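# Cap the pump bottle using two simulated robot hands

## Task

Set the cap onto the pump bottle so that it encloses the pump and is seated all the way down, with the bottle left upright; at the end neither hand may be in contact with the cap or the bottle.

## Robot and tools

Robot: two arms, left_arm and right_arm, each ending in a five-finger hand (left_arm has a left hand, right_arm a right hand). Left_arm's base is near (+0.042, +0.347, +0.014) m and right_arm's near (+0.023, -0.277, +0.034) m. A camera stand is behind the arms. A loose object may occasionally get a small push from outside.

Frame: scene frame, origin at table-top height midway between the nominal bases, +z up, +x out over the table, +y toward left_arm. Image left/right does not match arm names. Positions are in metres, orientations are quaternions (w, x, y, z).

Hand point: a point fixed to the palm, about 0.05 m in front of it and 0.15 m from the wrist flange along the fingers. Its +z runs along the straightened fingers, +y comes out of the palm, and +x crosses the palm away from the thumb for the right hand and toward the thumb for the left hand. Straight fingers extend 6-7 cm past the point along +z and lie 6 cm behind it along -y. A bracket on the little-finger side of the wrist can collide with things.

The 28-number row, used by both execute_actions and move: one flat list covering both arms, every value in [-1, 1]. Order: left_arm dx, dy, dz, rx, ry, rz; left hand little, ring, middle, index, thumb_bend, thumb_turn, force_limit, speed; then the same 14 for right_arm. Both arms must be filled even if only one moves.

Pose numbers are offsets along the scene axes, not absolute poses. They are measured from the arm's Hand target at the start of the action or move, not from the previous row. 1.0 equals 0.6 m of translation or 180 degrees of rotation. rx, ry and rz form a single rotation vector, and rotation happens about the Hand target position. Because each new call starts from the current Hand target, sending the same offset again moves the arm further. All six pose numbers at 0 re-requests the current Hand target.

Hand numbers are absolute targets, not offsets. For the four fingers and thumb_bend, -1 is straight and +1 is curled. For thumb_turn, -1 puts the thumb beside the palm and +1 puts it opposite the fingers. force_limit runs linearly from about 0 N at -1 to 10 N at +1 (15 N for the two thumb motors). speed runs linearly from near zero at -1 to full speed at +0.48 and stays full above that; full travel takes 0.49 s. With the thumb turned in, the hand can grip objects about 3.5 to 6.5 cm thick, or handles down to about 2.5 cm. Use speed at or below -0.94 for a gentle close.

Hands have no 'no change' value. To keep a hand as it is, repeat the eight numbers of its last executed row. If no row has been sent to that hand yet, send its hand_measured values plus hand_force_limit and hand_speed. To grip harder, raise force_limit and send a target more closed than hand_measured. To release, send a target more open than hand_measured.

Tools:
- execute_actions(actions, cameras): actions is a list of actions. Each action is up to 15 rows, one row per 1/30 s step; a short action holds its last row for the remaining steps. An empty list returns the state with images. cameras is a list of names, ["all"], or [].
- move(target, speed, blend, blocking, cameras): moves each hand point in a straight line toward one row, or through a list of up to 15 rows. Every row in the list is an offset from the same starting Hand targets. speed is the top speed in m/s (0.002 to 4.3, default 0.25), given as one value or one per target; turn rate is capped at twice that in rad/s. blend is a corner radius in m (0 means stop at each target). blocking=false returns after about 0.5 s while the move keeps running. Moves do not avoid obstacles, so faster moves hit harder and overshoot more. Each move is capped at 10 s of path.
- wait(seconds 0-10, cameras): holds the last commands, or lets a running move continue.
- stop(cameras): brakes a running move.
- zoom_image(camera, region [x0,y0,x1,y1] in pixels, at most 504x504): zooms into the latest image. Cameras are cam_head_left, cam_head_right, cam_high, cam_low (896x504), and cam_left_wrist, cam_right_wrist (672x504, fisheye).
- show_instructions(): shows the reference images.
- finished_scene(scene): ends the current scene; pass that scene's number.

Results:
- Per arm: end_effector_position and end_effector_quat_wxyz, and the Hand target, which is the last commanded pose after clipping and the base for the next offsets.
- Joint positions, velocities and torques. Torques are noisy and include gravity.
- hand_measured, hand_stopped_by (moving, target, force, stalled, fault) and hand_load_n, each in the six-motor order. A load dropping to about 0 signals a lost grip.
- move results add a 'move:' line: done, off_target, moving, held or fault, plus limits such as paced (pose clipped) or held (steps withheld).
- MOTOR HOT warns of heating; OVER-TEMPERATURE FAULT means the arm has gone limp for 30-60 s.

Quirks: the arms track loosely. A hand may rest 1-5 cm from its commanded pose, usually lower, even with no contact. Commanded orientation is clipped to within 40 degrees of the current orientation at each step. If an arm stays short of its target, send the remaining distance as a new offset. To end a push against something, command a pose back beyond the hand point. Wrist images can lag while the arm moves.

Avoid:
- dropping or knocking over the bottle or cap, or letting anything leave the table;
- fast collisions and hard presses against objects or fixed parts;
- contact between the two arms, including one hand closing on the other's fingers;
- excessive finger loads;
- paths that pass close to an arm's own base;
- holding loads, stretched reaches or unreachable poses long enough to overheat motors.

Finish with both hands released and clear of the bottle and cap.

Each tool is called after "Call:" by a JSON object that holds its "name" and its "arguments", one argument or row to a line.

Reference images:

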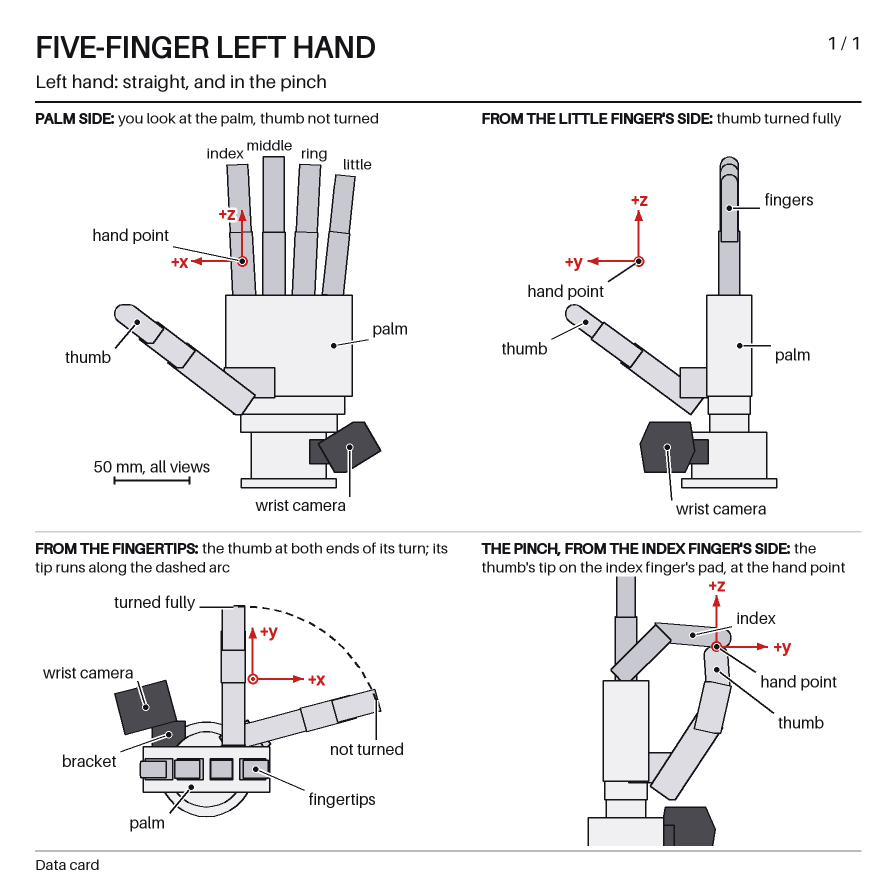

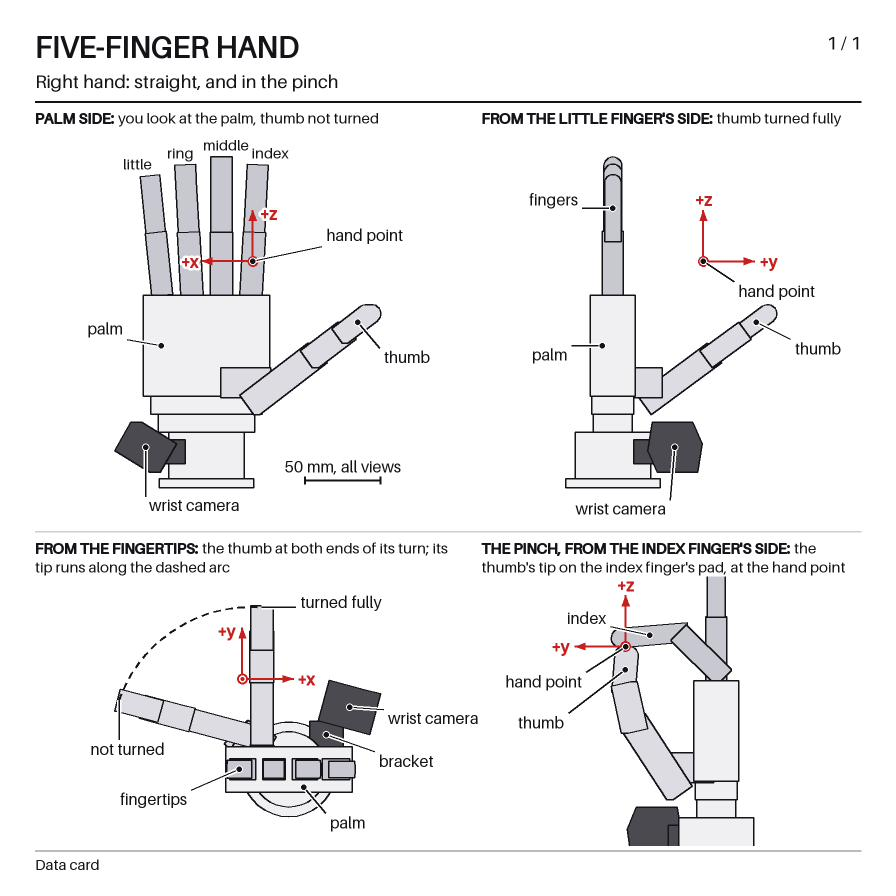

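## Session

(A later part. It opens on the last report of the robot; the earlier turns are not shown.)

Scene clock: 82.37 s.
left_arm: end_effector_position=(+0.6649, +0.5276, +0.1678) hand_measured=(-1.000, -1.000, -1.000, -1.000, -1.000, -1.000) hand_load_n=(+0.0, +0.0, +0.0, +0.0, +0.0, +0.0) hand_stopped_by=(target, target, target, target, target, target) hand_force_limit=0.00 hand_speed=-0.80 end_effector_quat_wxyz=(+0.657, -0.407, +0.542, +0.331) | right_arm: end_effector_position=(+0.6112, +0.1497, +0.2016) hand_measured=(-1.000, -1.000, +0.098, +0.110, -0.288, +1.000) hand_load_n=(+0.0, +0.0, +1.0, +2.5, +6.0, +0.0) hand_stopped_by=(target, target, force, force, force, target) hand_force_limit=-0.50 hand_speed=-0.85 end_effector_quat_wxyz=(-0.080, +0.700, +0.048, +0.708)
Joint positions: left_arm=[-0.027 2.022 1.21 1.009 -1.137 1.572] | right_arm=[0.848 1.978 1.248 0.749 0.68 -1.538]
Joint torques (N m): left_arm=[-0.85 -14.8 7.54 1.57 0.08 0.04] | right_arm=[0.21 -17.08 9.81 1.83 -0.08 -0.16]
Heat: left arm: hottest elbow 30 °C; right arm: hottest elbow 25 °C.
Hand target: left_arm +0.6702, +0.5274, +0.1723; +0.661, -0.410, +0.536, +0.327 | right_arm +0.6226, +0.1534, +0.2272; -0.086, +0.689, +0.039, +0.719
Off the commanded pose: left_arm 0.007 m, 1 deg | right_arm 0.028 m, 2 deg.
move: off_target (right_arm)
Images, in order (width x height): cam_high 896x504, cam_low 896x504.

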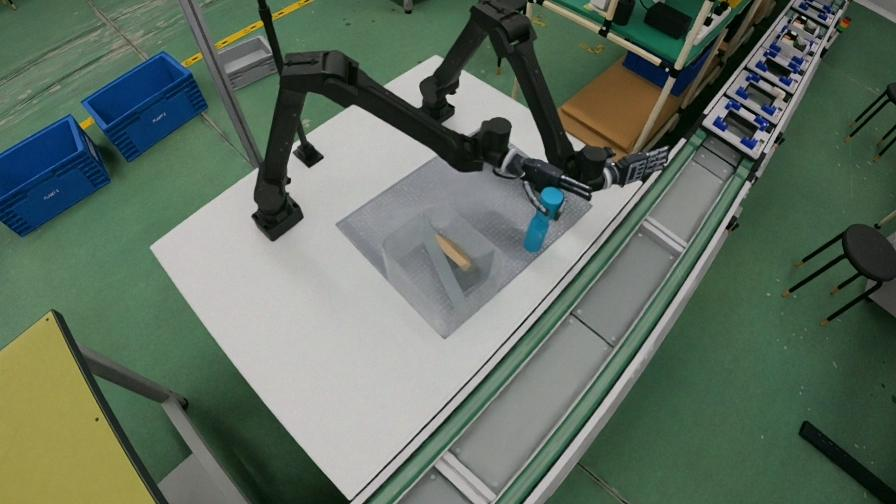

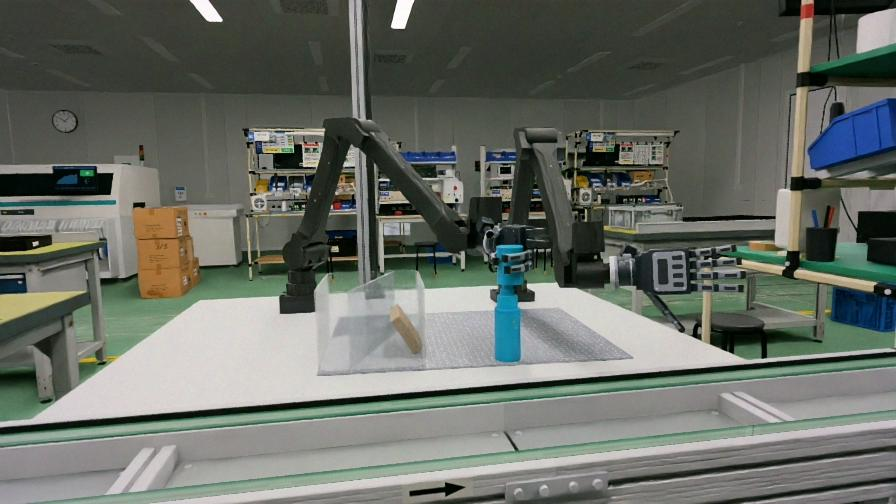

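Call:
{"name": "move", "arguments": {
  "target": [0,0,0,0,0,0,-1,-1,-1,-1,-1,-1,0,-0.8,-0.0083,-0.0075,0.005,-0.007,0.0058,0,-1,-1,0.2,0.2,0.4,1,-0.5,-0.85],
  "speed": 0.08,
  "cameras": ["cam_high","cam_low"]
}}

Call:
{"name": "zoom_image", "arguments": {
  "camera": "cam_high",
  "region": [518, 170, 568, 255]
}}

Call:
{"name": "zoom_image", "arguments": {
  "camera": "cam_high",
  "region": [528, 180, 568, 230]
}}

Call:
{"name": "zoom_image", "arguments": {
  "camera": "cam_low",
  "region": [485, 230, 535, 300]
}}

Scene clock: 86.70 s.
left_arm: end_effector_position=(+0.6649, +0.5276, +0.1678) hand_measured=(-1.000, -1.000, -1.000, -1.000, -1.000, -1.000) hand_load_n=(+0.0, +0.0, +0.0, +0.0, +0.0, +0.0) hand_stopped_by=(target, target, target, target, target, target) hand_force_limit=0.00 hand_speed=-0.80 end_effector_quat_wxyz=(+0.657, -0.407, +0.542, +0.331) | right_arm: end_effector_position=(+0.6101, +0.1484, +0.2038) hand_measured=(-1.000, -1.000, +0.098, +0.110, -0.288, +1.000) hand_load_n=(+0.0, +0.0, +1.0, +2.5, +6.0, +0.0) hand_stopped_by=(target, target, force, force, force, target) hand_force_limit=-0.50 hand_speed=-0.85 end_effector_quat_wxyz=(-0.074, +0.707, +0.054, +0.702)
Joint positions: left_arm=[-0.027 2.022 1.21 1.009 -1.137 1.572] | right_arm=[0.848 1.964 1.248 0.711 0.68 -1.538]
Joint torques (N m): left_arm=[-0.85 -14.86 7.54 1.58 0.08 0.04] | right_arm=[0.44 -17.67 8.8 2.17 0 -0.15]
Heat: left arm: hottest elbow 30 °C; right arm: hottest elbow 25 °C.
Hand target: left_arm +0.6702, +0.5274, +0.1723; +0.661, -0.410, +0.536, +0.327 | right_arm +0.6176, +0.1489, +0.2302; -0.079, +0.696, +0.046, +0.712
Off the commanded pose: left_arm 0.007 m, 1 deg | right_arm 0.027 m, 2 deg.
move: off_target (right_arm)
Images, in order (width x height): cam_high 896x504, cam_low 896x504.

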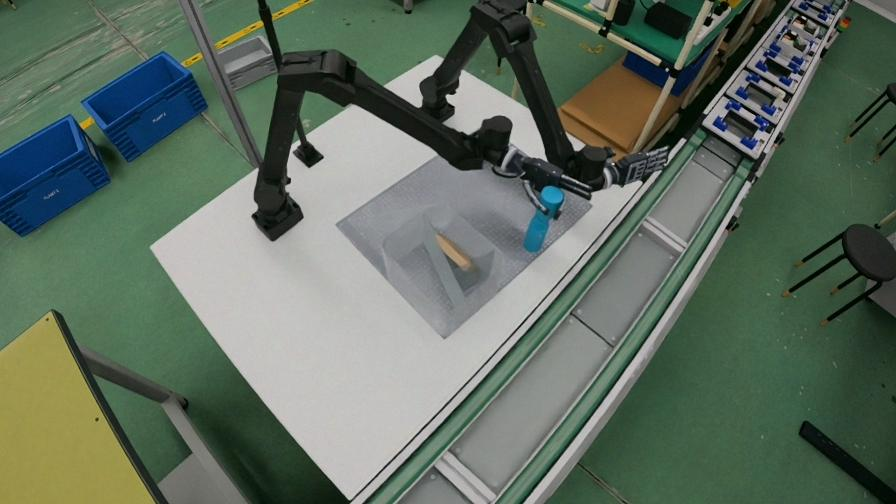

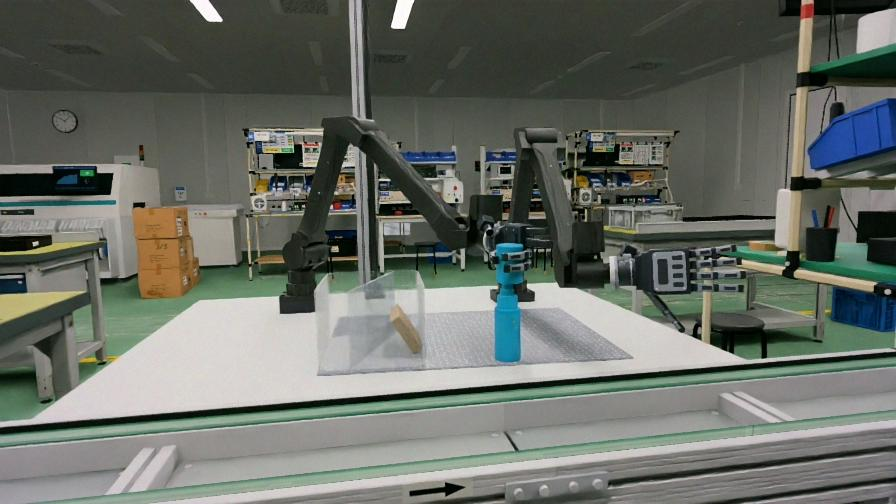

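Scaled by 5.929 from the camera's 896x504 image, which has a finer 1280x720 frame.

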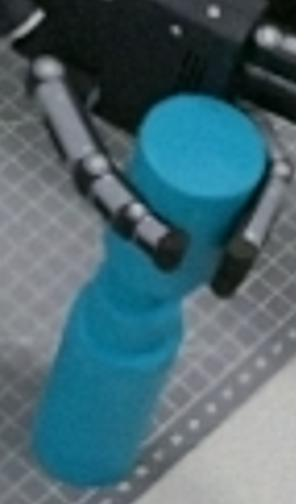

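Scaled by 10.080 from the camera's 896x504 image, which has a finer 1280x720 frame.

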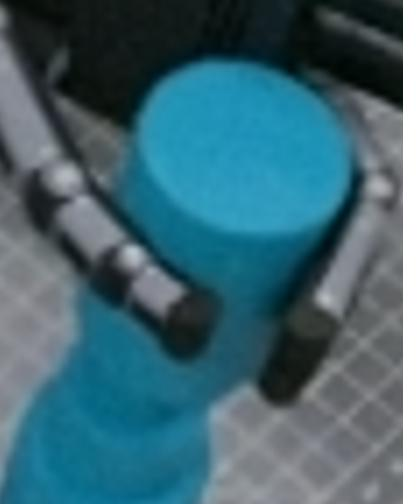

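Scaled by 7.200 from the camera's 896x504 image, which has a finer 1280x720 frame.

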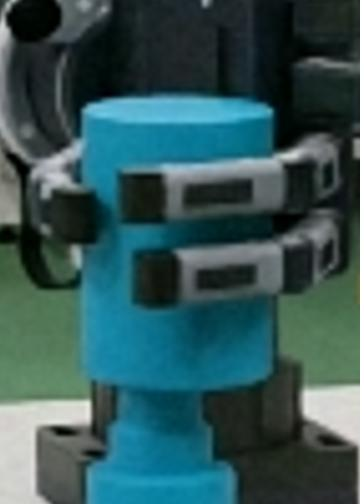

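Call:
{"name": "move", "arguments": {
  "target": [0,0,0,0,0,0,-1,-1,-1,-1,-1,-1,0,-0.8,-0.0108,-0.0083,-0.012,0,0,0,-1,-1,0.2,0.2,0.4,1,-0.5,-0.85],
  "speed": 0.08,
  "cameras": ["cam_high","cam_low"]
}}

Call:
{"name": "zoom_image", "arguments": {
  "camera": "cam_high",
  "region": [518, 170, 568, 255]
}}

Call:
{"name": "zoom_image", "arguments": {
  "camera": "cam_high",
  "region": [528, 180, 568, 230]
}}

Call:
{"name": "zoom_image", "arguments": {
  "camera": "cam_low",
  "region": [485, 230, 535, 300]
}}

Scene clock: 88.73 s.
left_arm: end_effector_position=(+0.6649, +0.5276, +0.1678) hand_measured=(-1.000, -1.000, -1.000, -1.000, -1.000, -1.000) hand_load_n=(+0.0, +0.0, +0.0, +0.0, +0.0, +0.0) hand_stopped_by=(target, target, target, target, target, target) hand_force_limit=0.00 hand_speed=-0.80 end_effector_quat_wxyz=(+0.657, -0.407, +0.542, +0.331) | right_arm: end_effector_position=(+0.6101, +0.1484, +0.2038) hand_measured=(-1.000, -1.000, +0.098, +0.110, -0.288, +1.000) hand_load_n=(+0.0, +0.0, +1.0, +2.5, +5.5, +0.0) hand_stopped_by=(target, target, force, force, force, target) hand_force_limit=-0.50 hand_speed=-0.85 end_effector_quat_wxyz=(-0.074, +0.707, +0.054, +0.702)
Joint positions: left_arm=[-0.027 2.022 1.21 1.009 -1.137 1.572] | right_arm=[0.848 1.964 1.248 0.71 0.68 -1.538]
Joint torques (N m): left_arm=[-0.85 -14.8 7.54 1.58 0.08 0.04] | right_arm=[0.85 -18.02 6.53 2.99 0.09 -0.16]
Heat: left arm: hottest elbow 30 °C; right arm: hottest elbow 25 °C.
Hand target: left_arm +0.6702, +0.5274, +0.1723; +0.661, -0.410, +0.536, +0.327 | right_arm +0.6111, +0.1439, +0.2230; -0.079, +0.696, +0.046, +0.712
Off the commanded pose: left_arm 0.007 m, 1 deg | right_arm 0.020 m, 2 deg.
move: off_target (right_arm)
Images, in order (width x height): cam_high 896x504, cam_low 896x504.

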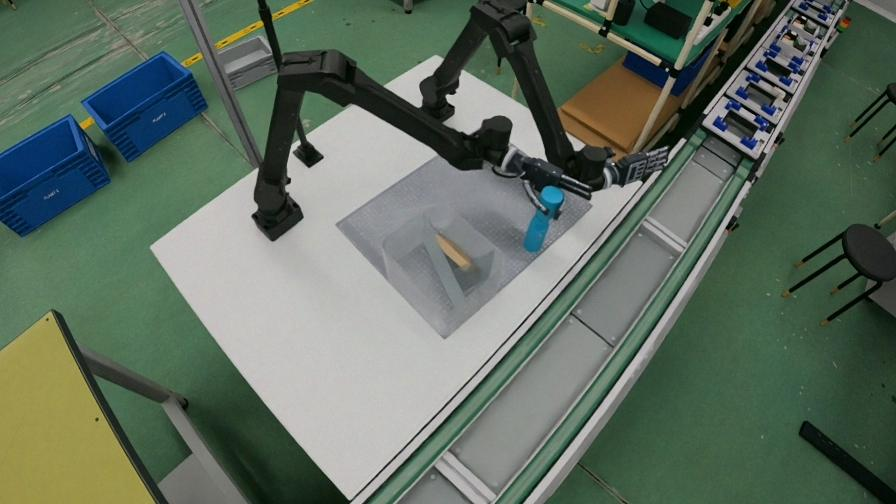

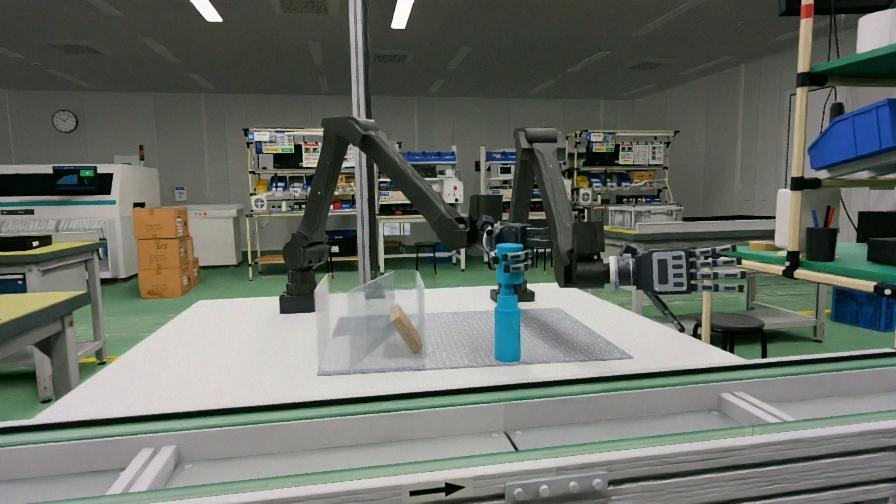

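Scaled by 5.929 from the camera's 896x504 image, which has a finer 1280x720 frame.

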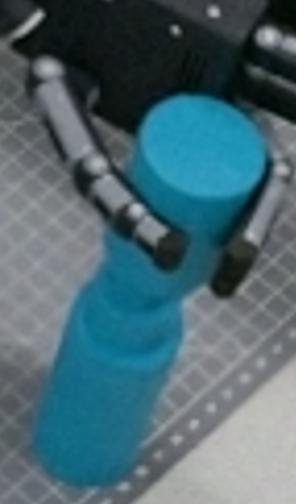

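Scaled by 10.080 from the camera's 896x504 image, which has a finer 1280x720 frame.

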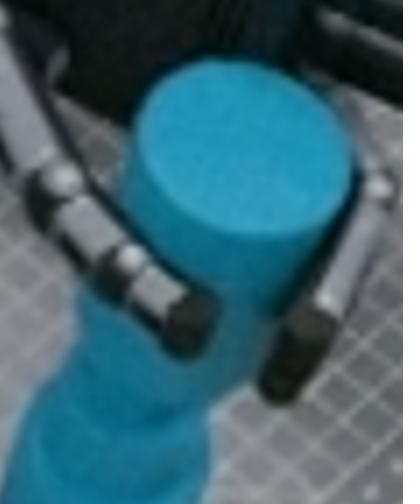

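Scaled by 7.200 from the camera's 896x504 image, which has a finer 1280x720 frame.

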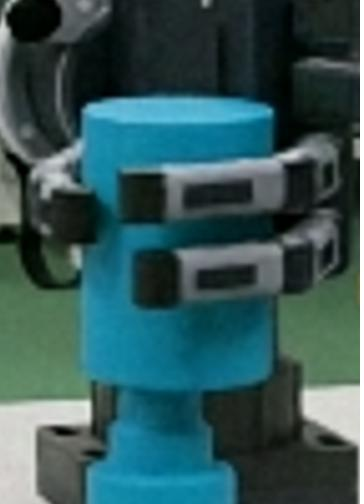

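Call:
{"name": "move", "arguments": {
  "target": [0,0,0,0,0,0,-1,-1,-1,-1,-1,-1,0,-0.8,-0.0083,-0.005,-0.01,0,0,0,-1,-1,0.2,0.2,0.4,1,-0.5,-0.85],
  "speed": 0.08
}}

Scene clock: 90.07 s.
left_arm: end_effector_position=(+0.6649, +0.5276, +0.1678) hand_measured=(-1.000, -1.000, -1.000, -1.000, -1.000, -1.000) hand_load_n=(+0.0, +0.0, +0.0, +0.0, +0.0, +0.0) hand_stopped_by=(target, target, target, target, target, target) hand_force_limit=0.00 hand_speed=-0.80 end_effector_quat_wxyz=(+0.657, -0.407, +0.542, +0.331) | right_arm: end_effector_position=(+0.6072, +0.1450, +0.2004) hand_measured=(-1.000, -1.000, +0.098, +0.110, -0.288, +1.000) hand_load_n=(+0.0, +0.0, +1.0, +3.0, +6.0, -0.5) hand_stopped_by=(target, target, force, force, force, target) hand_force_limit=-0.50 hand_speed=-0.85 end_effector_quat_wxyz=(-0.075, +0.706, +0.053, +0.702)
Joint positions: left_arm=[-0.027 2.022 1.21 1.009 -1.137 1.572] | right_arm=[0.848 1.962 1.23 0.73 0.68 -1.538]
Joint torques (N m): left_arm=[-0.85 -14.86 7.54 1.58 0.08 0.04] | right_arm=[1.03 -17.67 6.06 3.06 0.19 -0.16]
Heat: left arm: hottest elbow 30 °C; right arm: hottest elbow 25 °C.
Hand target: left_arm +0.6702, +0.5274, +0.1723; +0.661, -0.410, +0.536, +0.327 | right_arm +0.6061, +0.1409, +0.2169; -0.079, +0.696, +0.046, +0.712
Off the commanded pose: left_arm 0.007 m, 1 deg | right_arm 0.017 m, 2 deg.
move: off_target (right_arm)

Call:
{"name": "wait", "arguments": {
  "seconds": 0.1,
  "cameras": ["cam_high","cam_low","cam_head_left","cam_head_right","cam_right_wrist"]
}}

Call:
{"name": "zoom_image", "arguments": {
  "camera": "cam_high",
  "region": [518, 170, 568, 255]
}}

Call:
{"name": "zoom_image", "arguments": {
  "camera": "cam_high",
  "region": [528, 180, 568, 230]
}}

Call:
{"name": "zoom_image", "arguments": {
  "camera": "cam_low",
  "region": [485, 230, 535, 300]
}}

Call:
{"name": "zoom_image", "arguments": {
  "camera": "cam_head_right",
  "region": [335, 190, 385, 265]
}}

Scene clock: 90.60 s.
left_arm: end_effector_position=(+0.6649, +0.5276, +0.1678) hand_measured=(-1.000, -1.000, -1.000, -1.000, -1.000, -1.000) hand_load_n=(+0.0, +0.0, +0.0, +0.0, +0.0, +0.0) hand_stopped_by=(target, target, target, target, target, target) hand_force_limit=0.00 hand_speed=-0.80 end_effector_quat_wxyz=(+0.657, -0.407, +0.542, +0.331) | right_arm: end_effector_position=(+0.6072, +0.1450, +0.2004) hand_measured=(-1.000, -1.000, +0.098, +0.110, -0.288, +1.000) hand_load_n=(+0.0, +0.0, +1.0, +2.5, +6.0, +0.0) hand_stopped_by=(target, target, force, force, force, target) hand_force_limit=-0.50 hand_speed=-0.85 end_effector_quat_wxyz=(-0.075, +0.706, +0.053, +0.702)
Joint positions: left_arm=[-0.027 2.022 1.21 1.009 -1.137 1.572] | right_arm=[0.848 1.962 1.23 0.73 0.68 -1.538]
Joint torques (N m): left_arm=[-0.85 -14.8 7.53 1.58 0.08 0.04] | right_arm=[1.03 -17.67 6.09 3.04 0.19 -0.16]
Heat: left arm: hottest elbow 30 °C; right arm: hottest elbow 25 °C.
Hand target: left_arm +0.6702, +0.5274, +0.1723; +0.661, -0.410, +0.536, +0.327 | right_arm +0.6061, +0.1409, +0.2168; -0.079, +0.696, +0.046, +0.712
Off the commanded pose: left_arm 0.007 m, 1 deg | right_arm 0.017 m, 2 deg.
wait: 0.10 s; at rest from the start
camera_calibration:
cam_right_wrist: T_world_to_cam=[[0.211117, -0.958548, 0.191352, -0.0206521], [-0.477906, -0.271993, -0.83524, 0.494545], [0.852664, 0.0848849, -0.515518, -0.311298], [0, 0, 0, 1]] pos_world=[0.506139, 0.141142, 0.256536]
Images, in order (width x height): cam_head_left 896x504, cam_head_right 896x504, cam_high 896x504, cam_low 896x504, cam_right_wrist 672x504.

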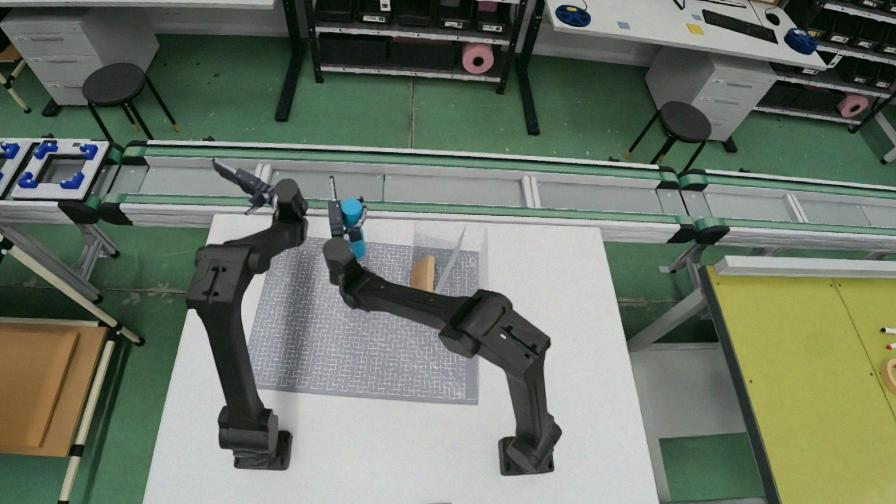

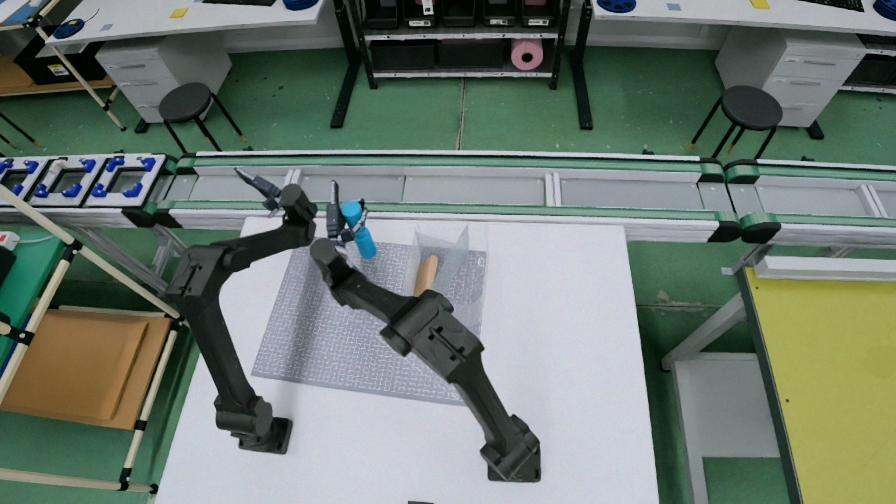

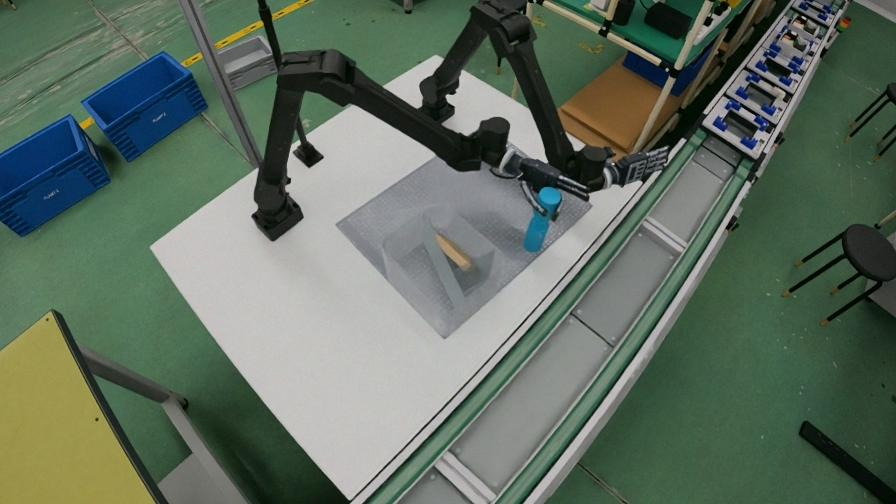

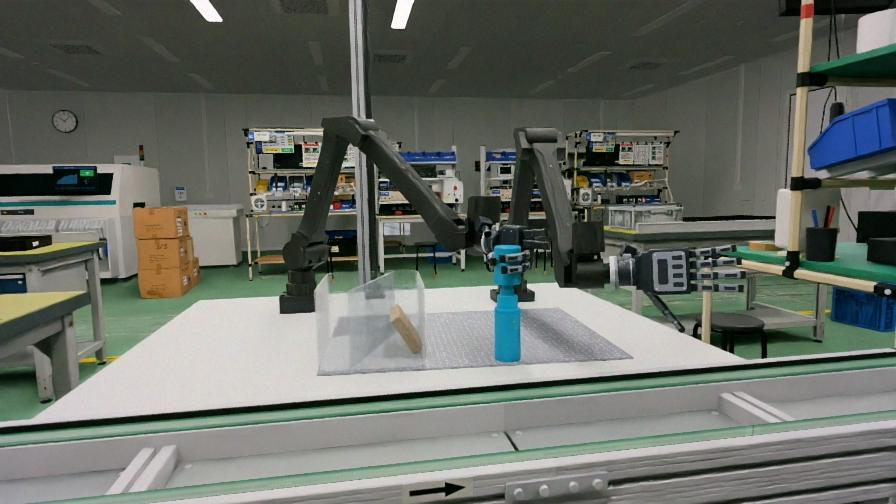

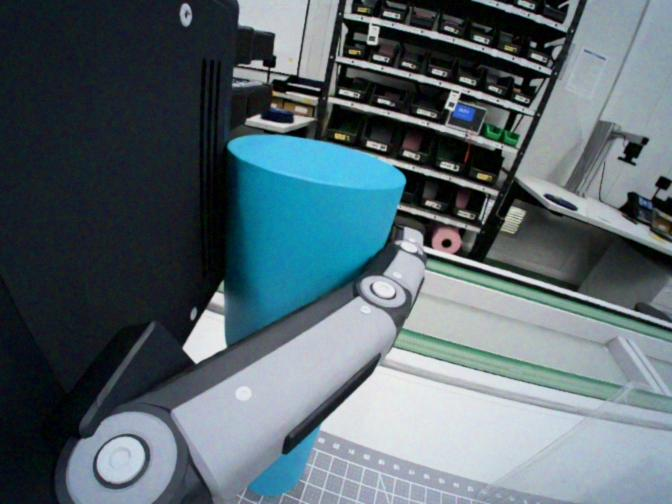

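Scaled by 5.929 from the camera's 896x504 image, which has a finer 1280x720 frame.

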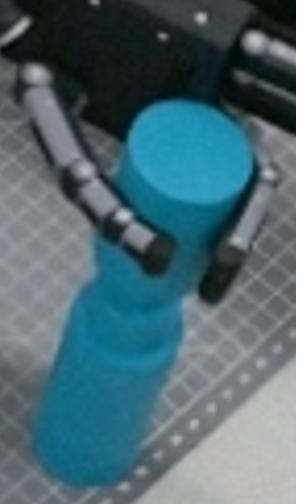

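Scaled by 10.080 from the camera's 896x504 image, which has a finer 1280x720 frame.

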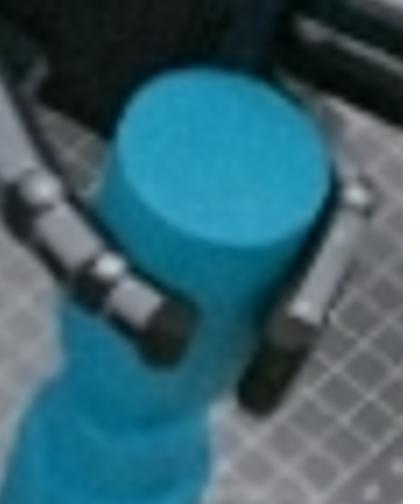

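Scaled by 7.200 from the camera's 896x504 image, which has a finer 1280x720 frame.

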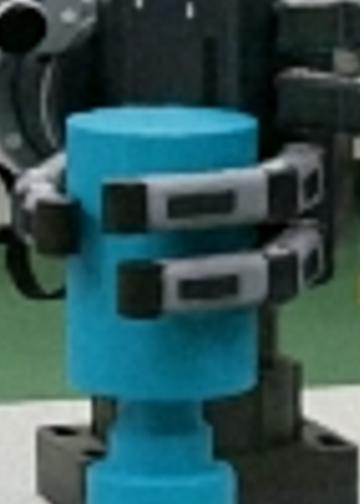

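Scaled by 6.720 from the camera's 896x504 image, which has a finer 1280x720 frame.

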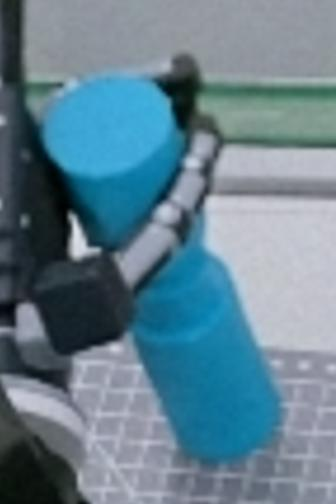

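Call:
{"name": "move", "arguments": {
  "target": [0,0,0,0,0,0,-1,-1,-1,-1,-1,-1,0,-0.8,0,0,-0.022,0,0,0,-1,-1,0.2,0.2,0.4,1,-0.5,-0.85],
  "speed": 0.06
}}

Scene clock: 93.63 s.
left_arm: end_effector_position=(+0.6649, +0.5276, +0.1678) hand_measured=(-1.000, -1.000, -1.000, -1.000, -1.000, -1.000) hand_load_n=(+0.0, +0.0, +0.0, +0.0, +0.0, +0.0) hand_stopped_by=(target, target, target, target, target, target) hand_force_limit=0.00 hand_speed=-0.80 end_effector_quat_wxyz=(+0.657, -0.407, +0.542, +0.331) | right_arm: end_effector_position=(+0.6065, +0.1442, +0.2027) hand_measured=(-1.000, -1.000, +0.098, +0.110, -0.288, +1.000) hand_load_n=(+0.0, +0.0, +1.0, +2.5, +6.0, +0.0) hand_stopped_by=(target, target, force, force, force, target) hand_force_limit=-0.50 hand_speed=-0.85 end_effector_quat_wxyz=(-0.081, +0.700, +0.048, +0.708)
Joint positions: left_arm=[-0.027 2.022 1.21 1.009 -1.137 1.572] | right_arm=[0.848 1.962 1.223 0.759 0.68 -1.538]
Joint torques (N m): left_arm=[-0.85 -14.8 7.54 1.58 0.08 0.04] | right_arm=[0.85 -16.21 6.06 3 0.17 -0.17]
Heat: left arm: hottest elbow 30 °C; right arm: hottest shoulder 25 °C.
Hand target: left_arm +0.6702, +0.5274, +0.1723; +0.661, -0.410, +0.536, +0.327 | right_arm +0.6062, +0.1410, +0.2038; -0.079, +0.696, +0.046, +0.712
Off the commanded pose: left_arm 0.007 m, 1 deg | right_arm 0.003 m, 1 deg.
move: done

Call:
{"name": "move", "arguments": {
  "target": [0,0,0,0,0,0,-1,-1,-1,-1,-1,-1,0,-0.8,0,0,-0.02,-0.0045,0.0038,0,-1,-1,0.2,0.2,0.4,1,-0.5,-0.85],
  "speed": 0.06
}}

Scene clock: 95.00 s.
left_arm: end_effector_position=(+0.6649, +0.5276, +0.1678) hand_measured=(-1.000, -1.000, -1.000, -1.000, -1.000, -1.000) hand_load_n=(+0.0, +0.0, +0.0, +0.0, +0.0, +0.0) hand_stopped_by=(target, target, target, target, target, target) hand_force_limit=0.00 hand_speed=-0.80 end_effector_quat_wxyz=(+0.657, -0.407, +0.542, +0.331) | right_arm: end_effector_position=(+0.6066, +0.1444, +0.1980) hand_measured=(-1.000, -1.000, +0.098, +0.110, -0.288, +1.000) hand_load_n=(+0.0, +0.0, +1.0, +2.5, +6.0, -0.5) hand_stopped_by=(target, target, force, force, force, target) hand_force_limit=-0.50 hand_speed=-0.85 end_effector_quat_wxyz=(-0.079, +0.702, +0.049, +0.706)
Joint positions: left_arm=[-0.027 2.022 1.21 1.009 -1.137 1.572] | right_arm=[0.848 1.969 1.223 0.759 0.68 -1.538]
Joint torques (N m): left_arm=[-0.85 -14.8 7.56 1.58 0.08 0.04] | right_arm=[1.03 -15.38 5.89 3.03 0.18 -0.16]
Heat: left arm: hottest elbow 30 °C; right arm: hottest shoulder 25 °C.
Hand target: left_arm +0.6702, +0.5274, +0.1723; +0.661, -0.410, +0.536, +0.327 | right_arm +0.6062, +0.1410, +0.1918; -0.074, +0.701, +0.050, +0.707
Off the commanded pose: left_arm 0.007 m, 1 deg | right_arm 0.007 m, 1 deg.
move: done

Call:
{"name": "move", "arguments": {
  "target": [0,0,0,0,0,0,-1,-1,-1,-1,-1,-1,0,-0.8,0,0,-0.016,-0.003,0.0025,0,-1,-1,0.2,0.2,0.4,1,-0.5,-0.85],
  "speed": 0.06,
  "cameras": ["cam_high","cam_low","cam_head_right"]
}}

Call:
{"name": "zoom_image", "arguments": {
  "camera": "cam_high",
  "region": [518, 170, 568, 255]
}}

Call:
{"name": "zoom_image", "arguments": {
  "camera": "cam_high",
  "region": [522, 185, 562, 235]
}}

Call:
{"name": "zoom_image", "arguments": {
  "camera": "cam_low",
  "region": [485, 240, 535, 310]
}}

Call:
{"name": "zoom_image", "arguments": {
  "camera": "cam_head_right",
  "region": [335, 190, 385, 265]
}}

Scene clock: 96.47 s.
left_arm: end_effector_position=(+0.6649, +0.5276, +0.1678) hand_measured=(-1.000, -1.000, -1.000, -1.000, -1.000, -1.000) hand_load_n=(+0.0, +0.0, +0.0, +0.0, +0.0, +0.0) hand_stopped_by=(target, target, target, target, target, target) hand_force_limit=0.00 hand_speed=-0.80 end_effector_quat_wxyz=(+0.657, -0.407, +0.542, +0.331) | right_arm: end_effector_position=(+0.6070, +0.1448, +0.1884) hand_measured=(-1.000, -1.000, +0.098, +0.110, -0.288, +1.000) hand_load_n=(+0.0, +0.0, +1.0, +2.5, +5.5, +0.0) hand_stopped_by=(target, target, force, force, force, target) hand_force_limit=-0.50 hand_speed=-0.85 end_effector_quat_wxyz=(-0.076, +0.705, +0.052, +0.703)
Joint positions: left_arm=[-0.027 2.022 1.21 1.009 -1.137 1.572] | right_arm=[0.848 1.984 1.223 0.762 0.68 -1.538]
Joint torques (N m): left_arm=[-0.85 -14.8 7.54 1.58 0.08 0.04] | right_arm=[1.03 -15.5 5.82 3.02 0.18 -0.16]
Heat: left arm: hottest elbow 30 °C; right arm: hottest shoulder 25 °C.
Hand target: left_arm +0.6702, +0.5274, +0.1723; +0.661, -0.410, +0.536, +0.327 | right_arm +0.6062, +0.1410, +0.1821; -0.071, +0.704, +0.053, +0.704
Off the commanded pose: left_arm 0.007 m, 1 deg | right_arm 0.007 m, 1 deg.
move: done
Images, in order (width x height): cam_head_right 896x504, cam_high 896x504, cam_low 896x504.

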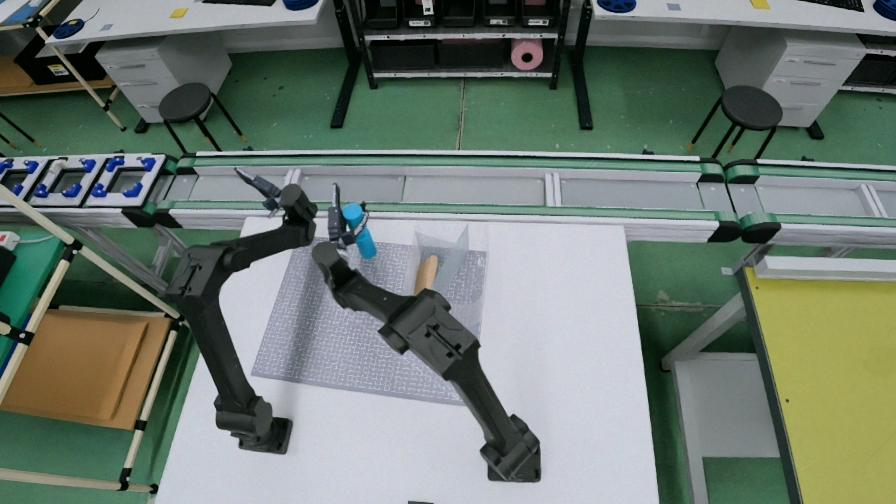

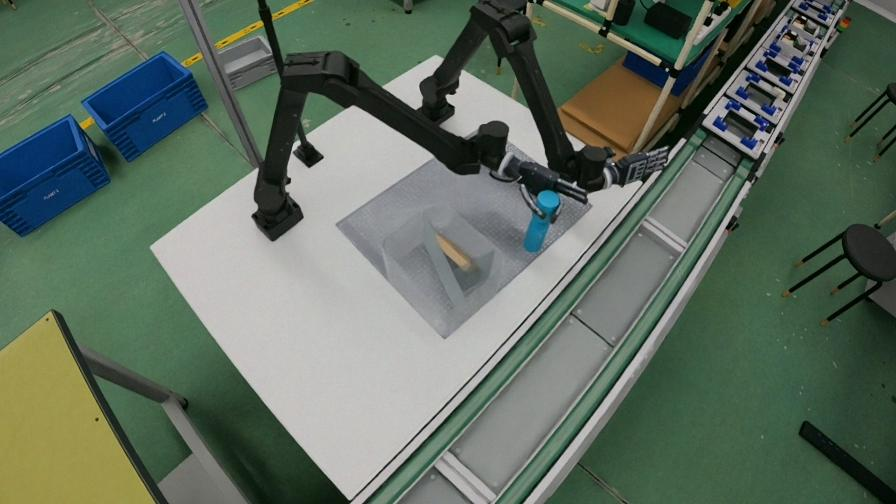

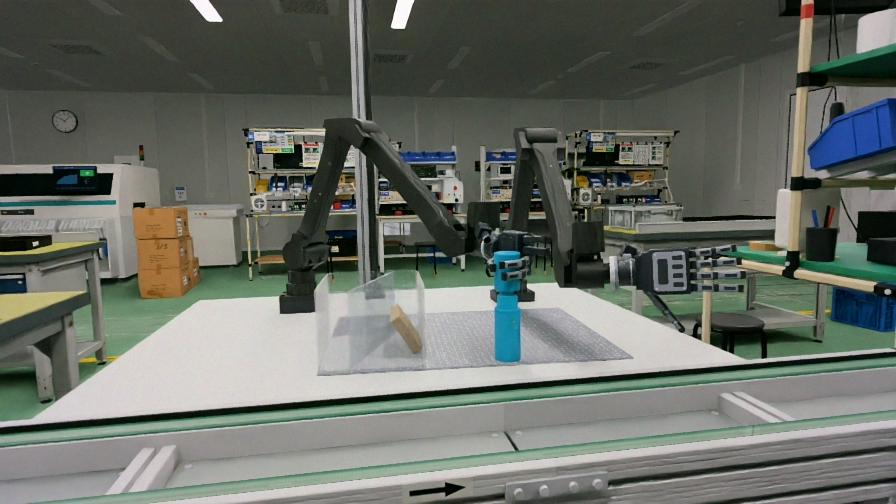

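Scaled by 5.929 from the camera's 896x504 image, which has a finer 1280x720 frame.

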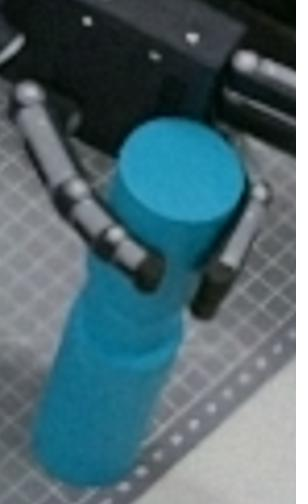

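Scaled by 10.080 from the camera's 896x504 image, which has a finer 1280x720 frame.

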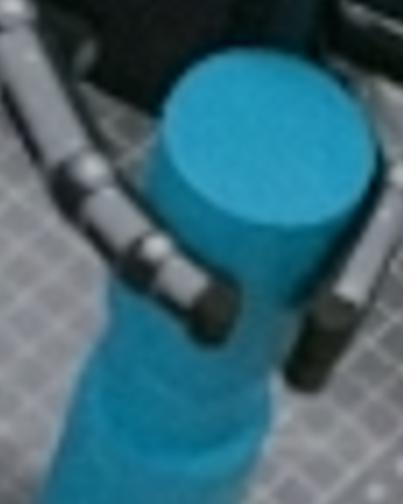

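Scaled by 7.200 from the camera's 896x504 image, which has a finer 1280x720 frame.

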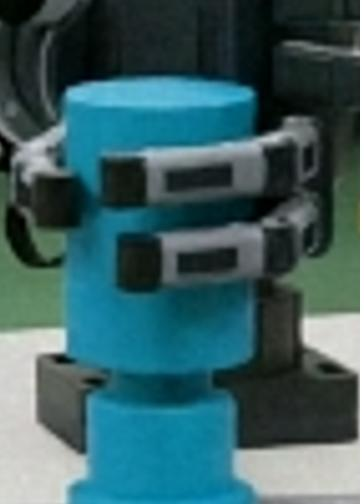

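Scaled by 6.720 from the camera's 896x504 image, which has a finer 1280x720 frame.

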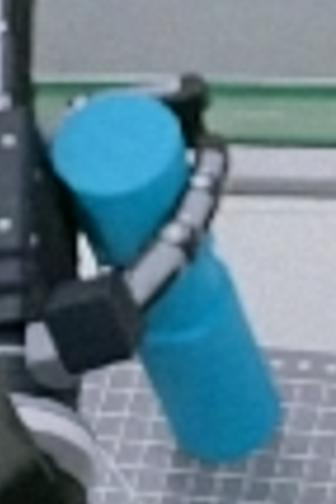

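Call:
{"name": "zoom_image", "arguments": {
  "camera": "cam_high",
  "region": [522, 200, 558, 236]
}}

Call:
{"name": "zoom_image", "arguments": {
  "camera": "cam_head_right",
  "region": [345, 215, 380, 250]
}}

Scaled by 14.000 from the camera's 896x504 image, which has a finer 1280x720 frame.

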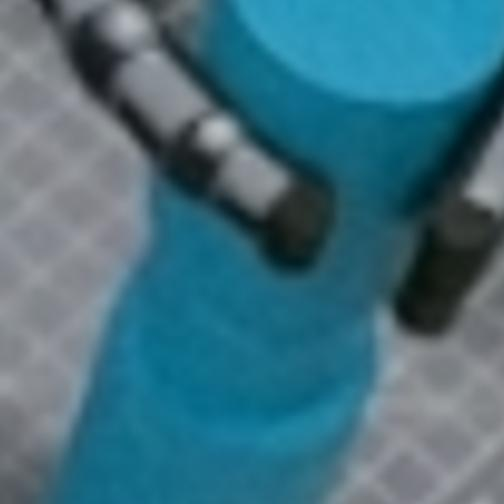

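Scaled by 14.400 from the camera's 896x504 image, which has a finer 1280x720 frame.

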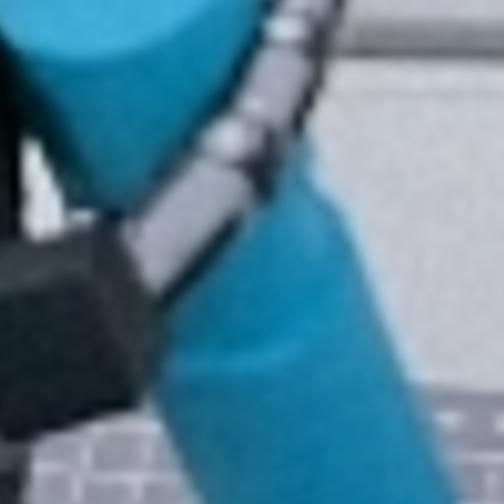

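Call:
{"name": "move", "arguments": {
  "target": [0,0,0,0,0,0,-1,-1,-1,-1,-1,-1,0,-0.8,-0.0085,0.0062,0,0,0,0,-1,-1,0.2,0.2,0.4,1,-0.5,-0.85],
  "speed": 0.06
}}

Scene clock: 103.30 s.
left_arm: end_effector_position=(+0.6649, +0.5276, +0.1678) hand_measured=(-1.000, -1.000, -1.000, -1.000, -1.000, -1.000) hand_load_n=(+0.0, +0.0, +0.0, +0.0, +0.0, +0.0) hand_stopped_by=(target, target, target, target, target, target) hand_force_limit=0.00 hand_speed=-0.80 end_effector_quat_wxyz=(+0.657, -0.407, +0.542, +0.331) | right_arm: end_effector_position=(+0.6051, +0.1424, +0.1862) hand_measured=(-1.000, -1.000, +0.098, +0.110, -0.288, +1.000) hand_load_n=(+0.0, +0.0, +1.0, +2.5, +6.0, +0.0) hand_stopped_by=(target, target, force, force, force, target) hand_force_limit=-0.50 hand_speed=-0.85 end_effector_quat_wxyz=(-0.072, +0.706, +0.050, +0.703)
Joint positions: left_arm=[-0.027 2.022 1.21 1.009 -1.137 1.572] | right_arm=[0.849 1.984 1.218 0.763 0.69 -1.538]
Joint torques (N m): left_arm=[-0.85 -14.8 7.54 1.58 0.08 0.04] | right_arm=[1.73 -15.74 6 3 0.21 -0.18]
Heat: left arm: hottest elbow 31 °C; right arm: hottest shoulder 25 °C.
Hand target: left_arm +0.6702, +0.5274, +0.1723; +0.661, -0.410, +0.536, +0.327 | right_arm +0.6010, +0.1448, +0.1821; -0.071, +0.704, +0.054, +0.704
Off the commanded pose: left_arm 0.007 m, 1 deg | right_arm 0.006 m, 0 deg.
move: done

Call:
{"name": "move", "arguments": {
  "target": [0,0,0,0,0,0,-1,-1,-1,-1,-1,-1,0,-0.8,-0.0035,0.007,0,0,0,0,-1,-1,0.2,0.2,0.4,1,-0.5,-0.85],
  "speed": 0.06
}}

Scene clock: 104.70 s.
left_arm: end_effector_position=(+0.6649, +0.5276, +0.1678) hand_measured=(-1.000, -1.000, -1.000, -1.000, -1.000, -1.000) hand_load_n=(+0.5, +0.0, +0.0, +0.0, +0.5, +0.0) hand_stopped_by=(target, target, target, target, target, target) hand_force_limit=0.00 hand_speed=-0.80 end_effector_quat_wxyz=(+0.657, -0.407, +0.542, +0.331) | right_arm: end_effector_position=(+0.6022, +0.1448, +0.1857) hand_measured=(-1.000, -1.000, +0.098, +0.110, -0.288, +1.000) hand_load_n=(+0.0, +0.0, +1.0, +2.5, +5.5, +0.0) hand_stopped_by=(target, target, force, force, force, target) hand_force_limit=-0.50 hand_speed=-0.85 end_effector_quat_wxyz=(-0.072, +0.706, +0.050, +0.703)
Joint positions: left_arm=[-0.027 2.022 1.21 1.009 -1.137 1.572] | right_arm=[0.856 1.985 1.218 0.763 0.698 -1.538]
Joint torques (N m): left_arm=[-0.85 -14.8 7.54 1.57 0.08 0.04] | right_arm=[1.67 -15.5 6.43 2.92 0.21 -0.17]
Heat: left arm: hottest elbow 31 °C; right arm: hottest shoulder 25 °C.
Hand target: left_arm +0.6702, +0.5274, +0.1723; +0.661, -0.410, +0.536, +0.327 | right_arm +0.5988, +0.1490, +0.1821; -0.071, +0.704, +0.054, +0.704
Off the commanded pose: left_arm 0.007 m, 1 deg | right_arm 0.007 m, 1 deg.
move: done


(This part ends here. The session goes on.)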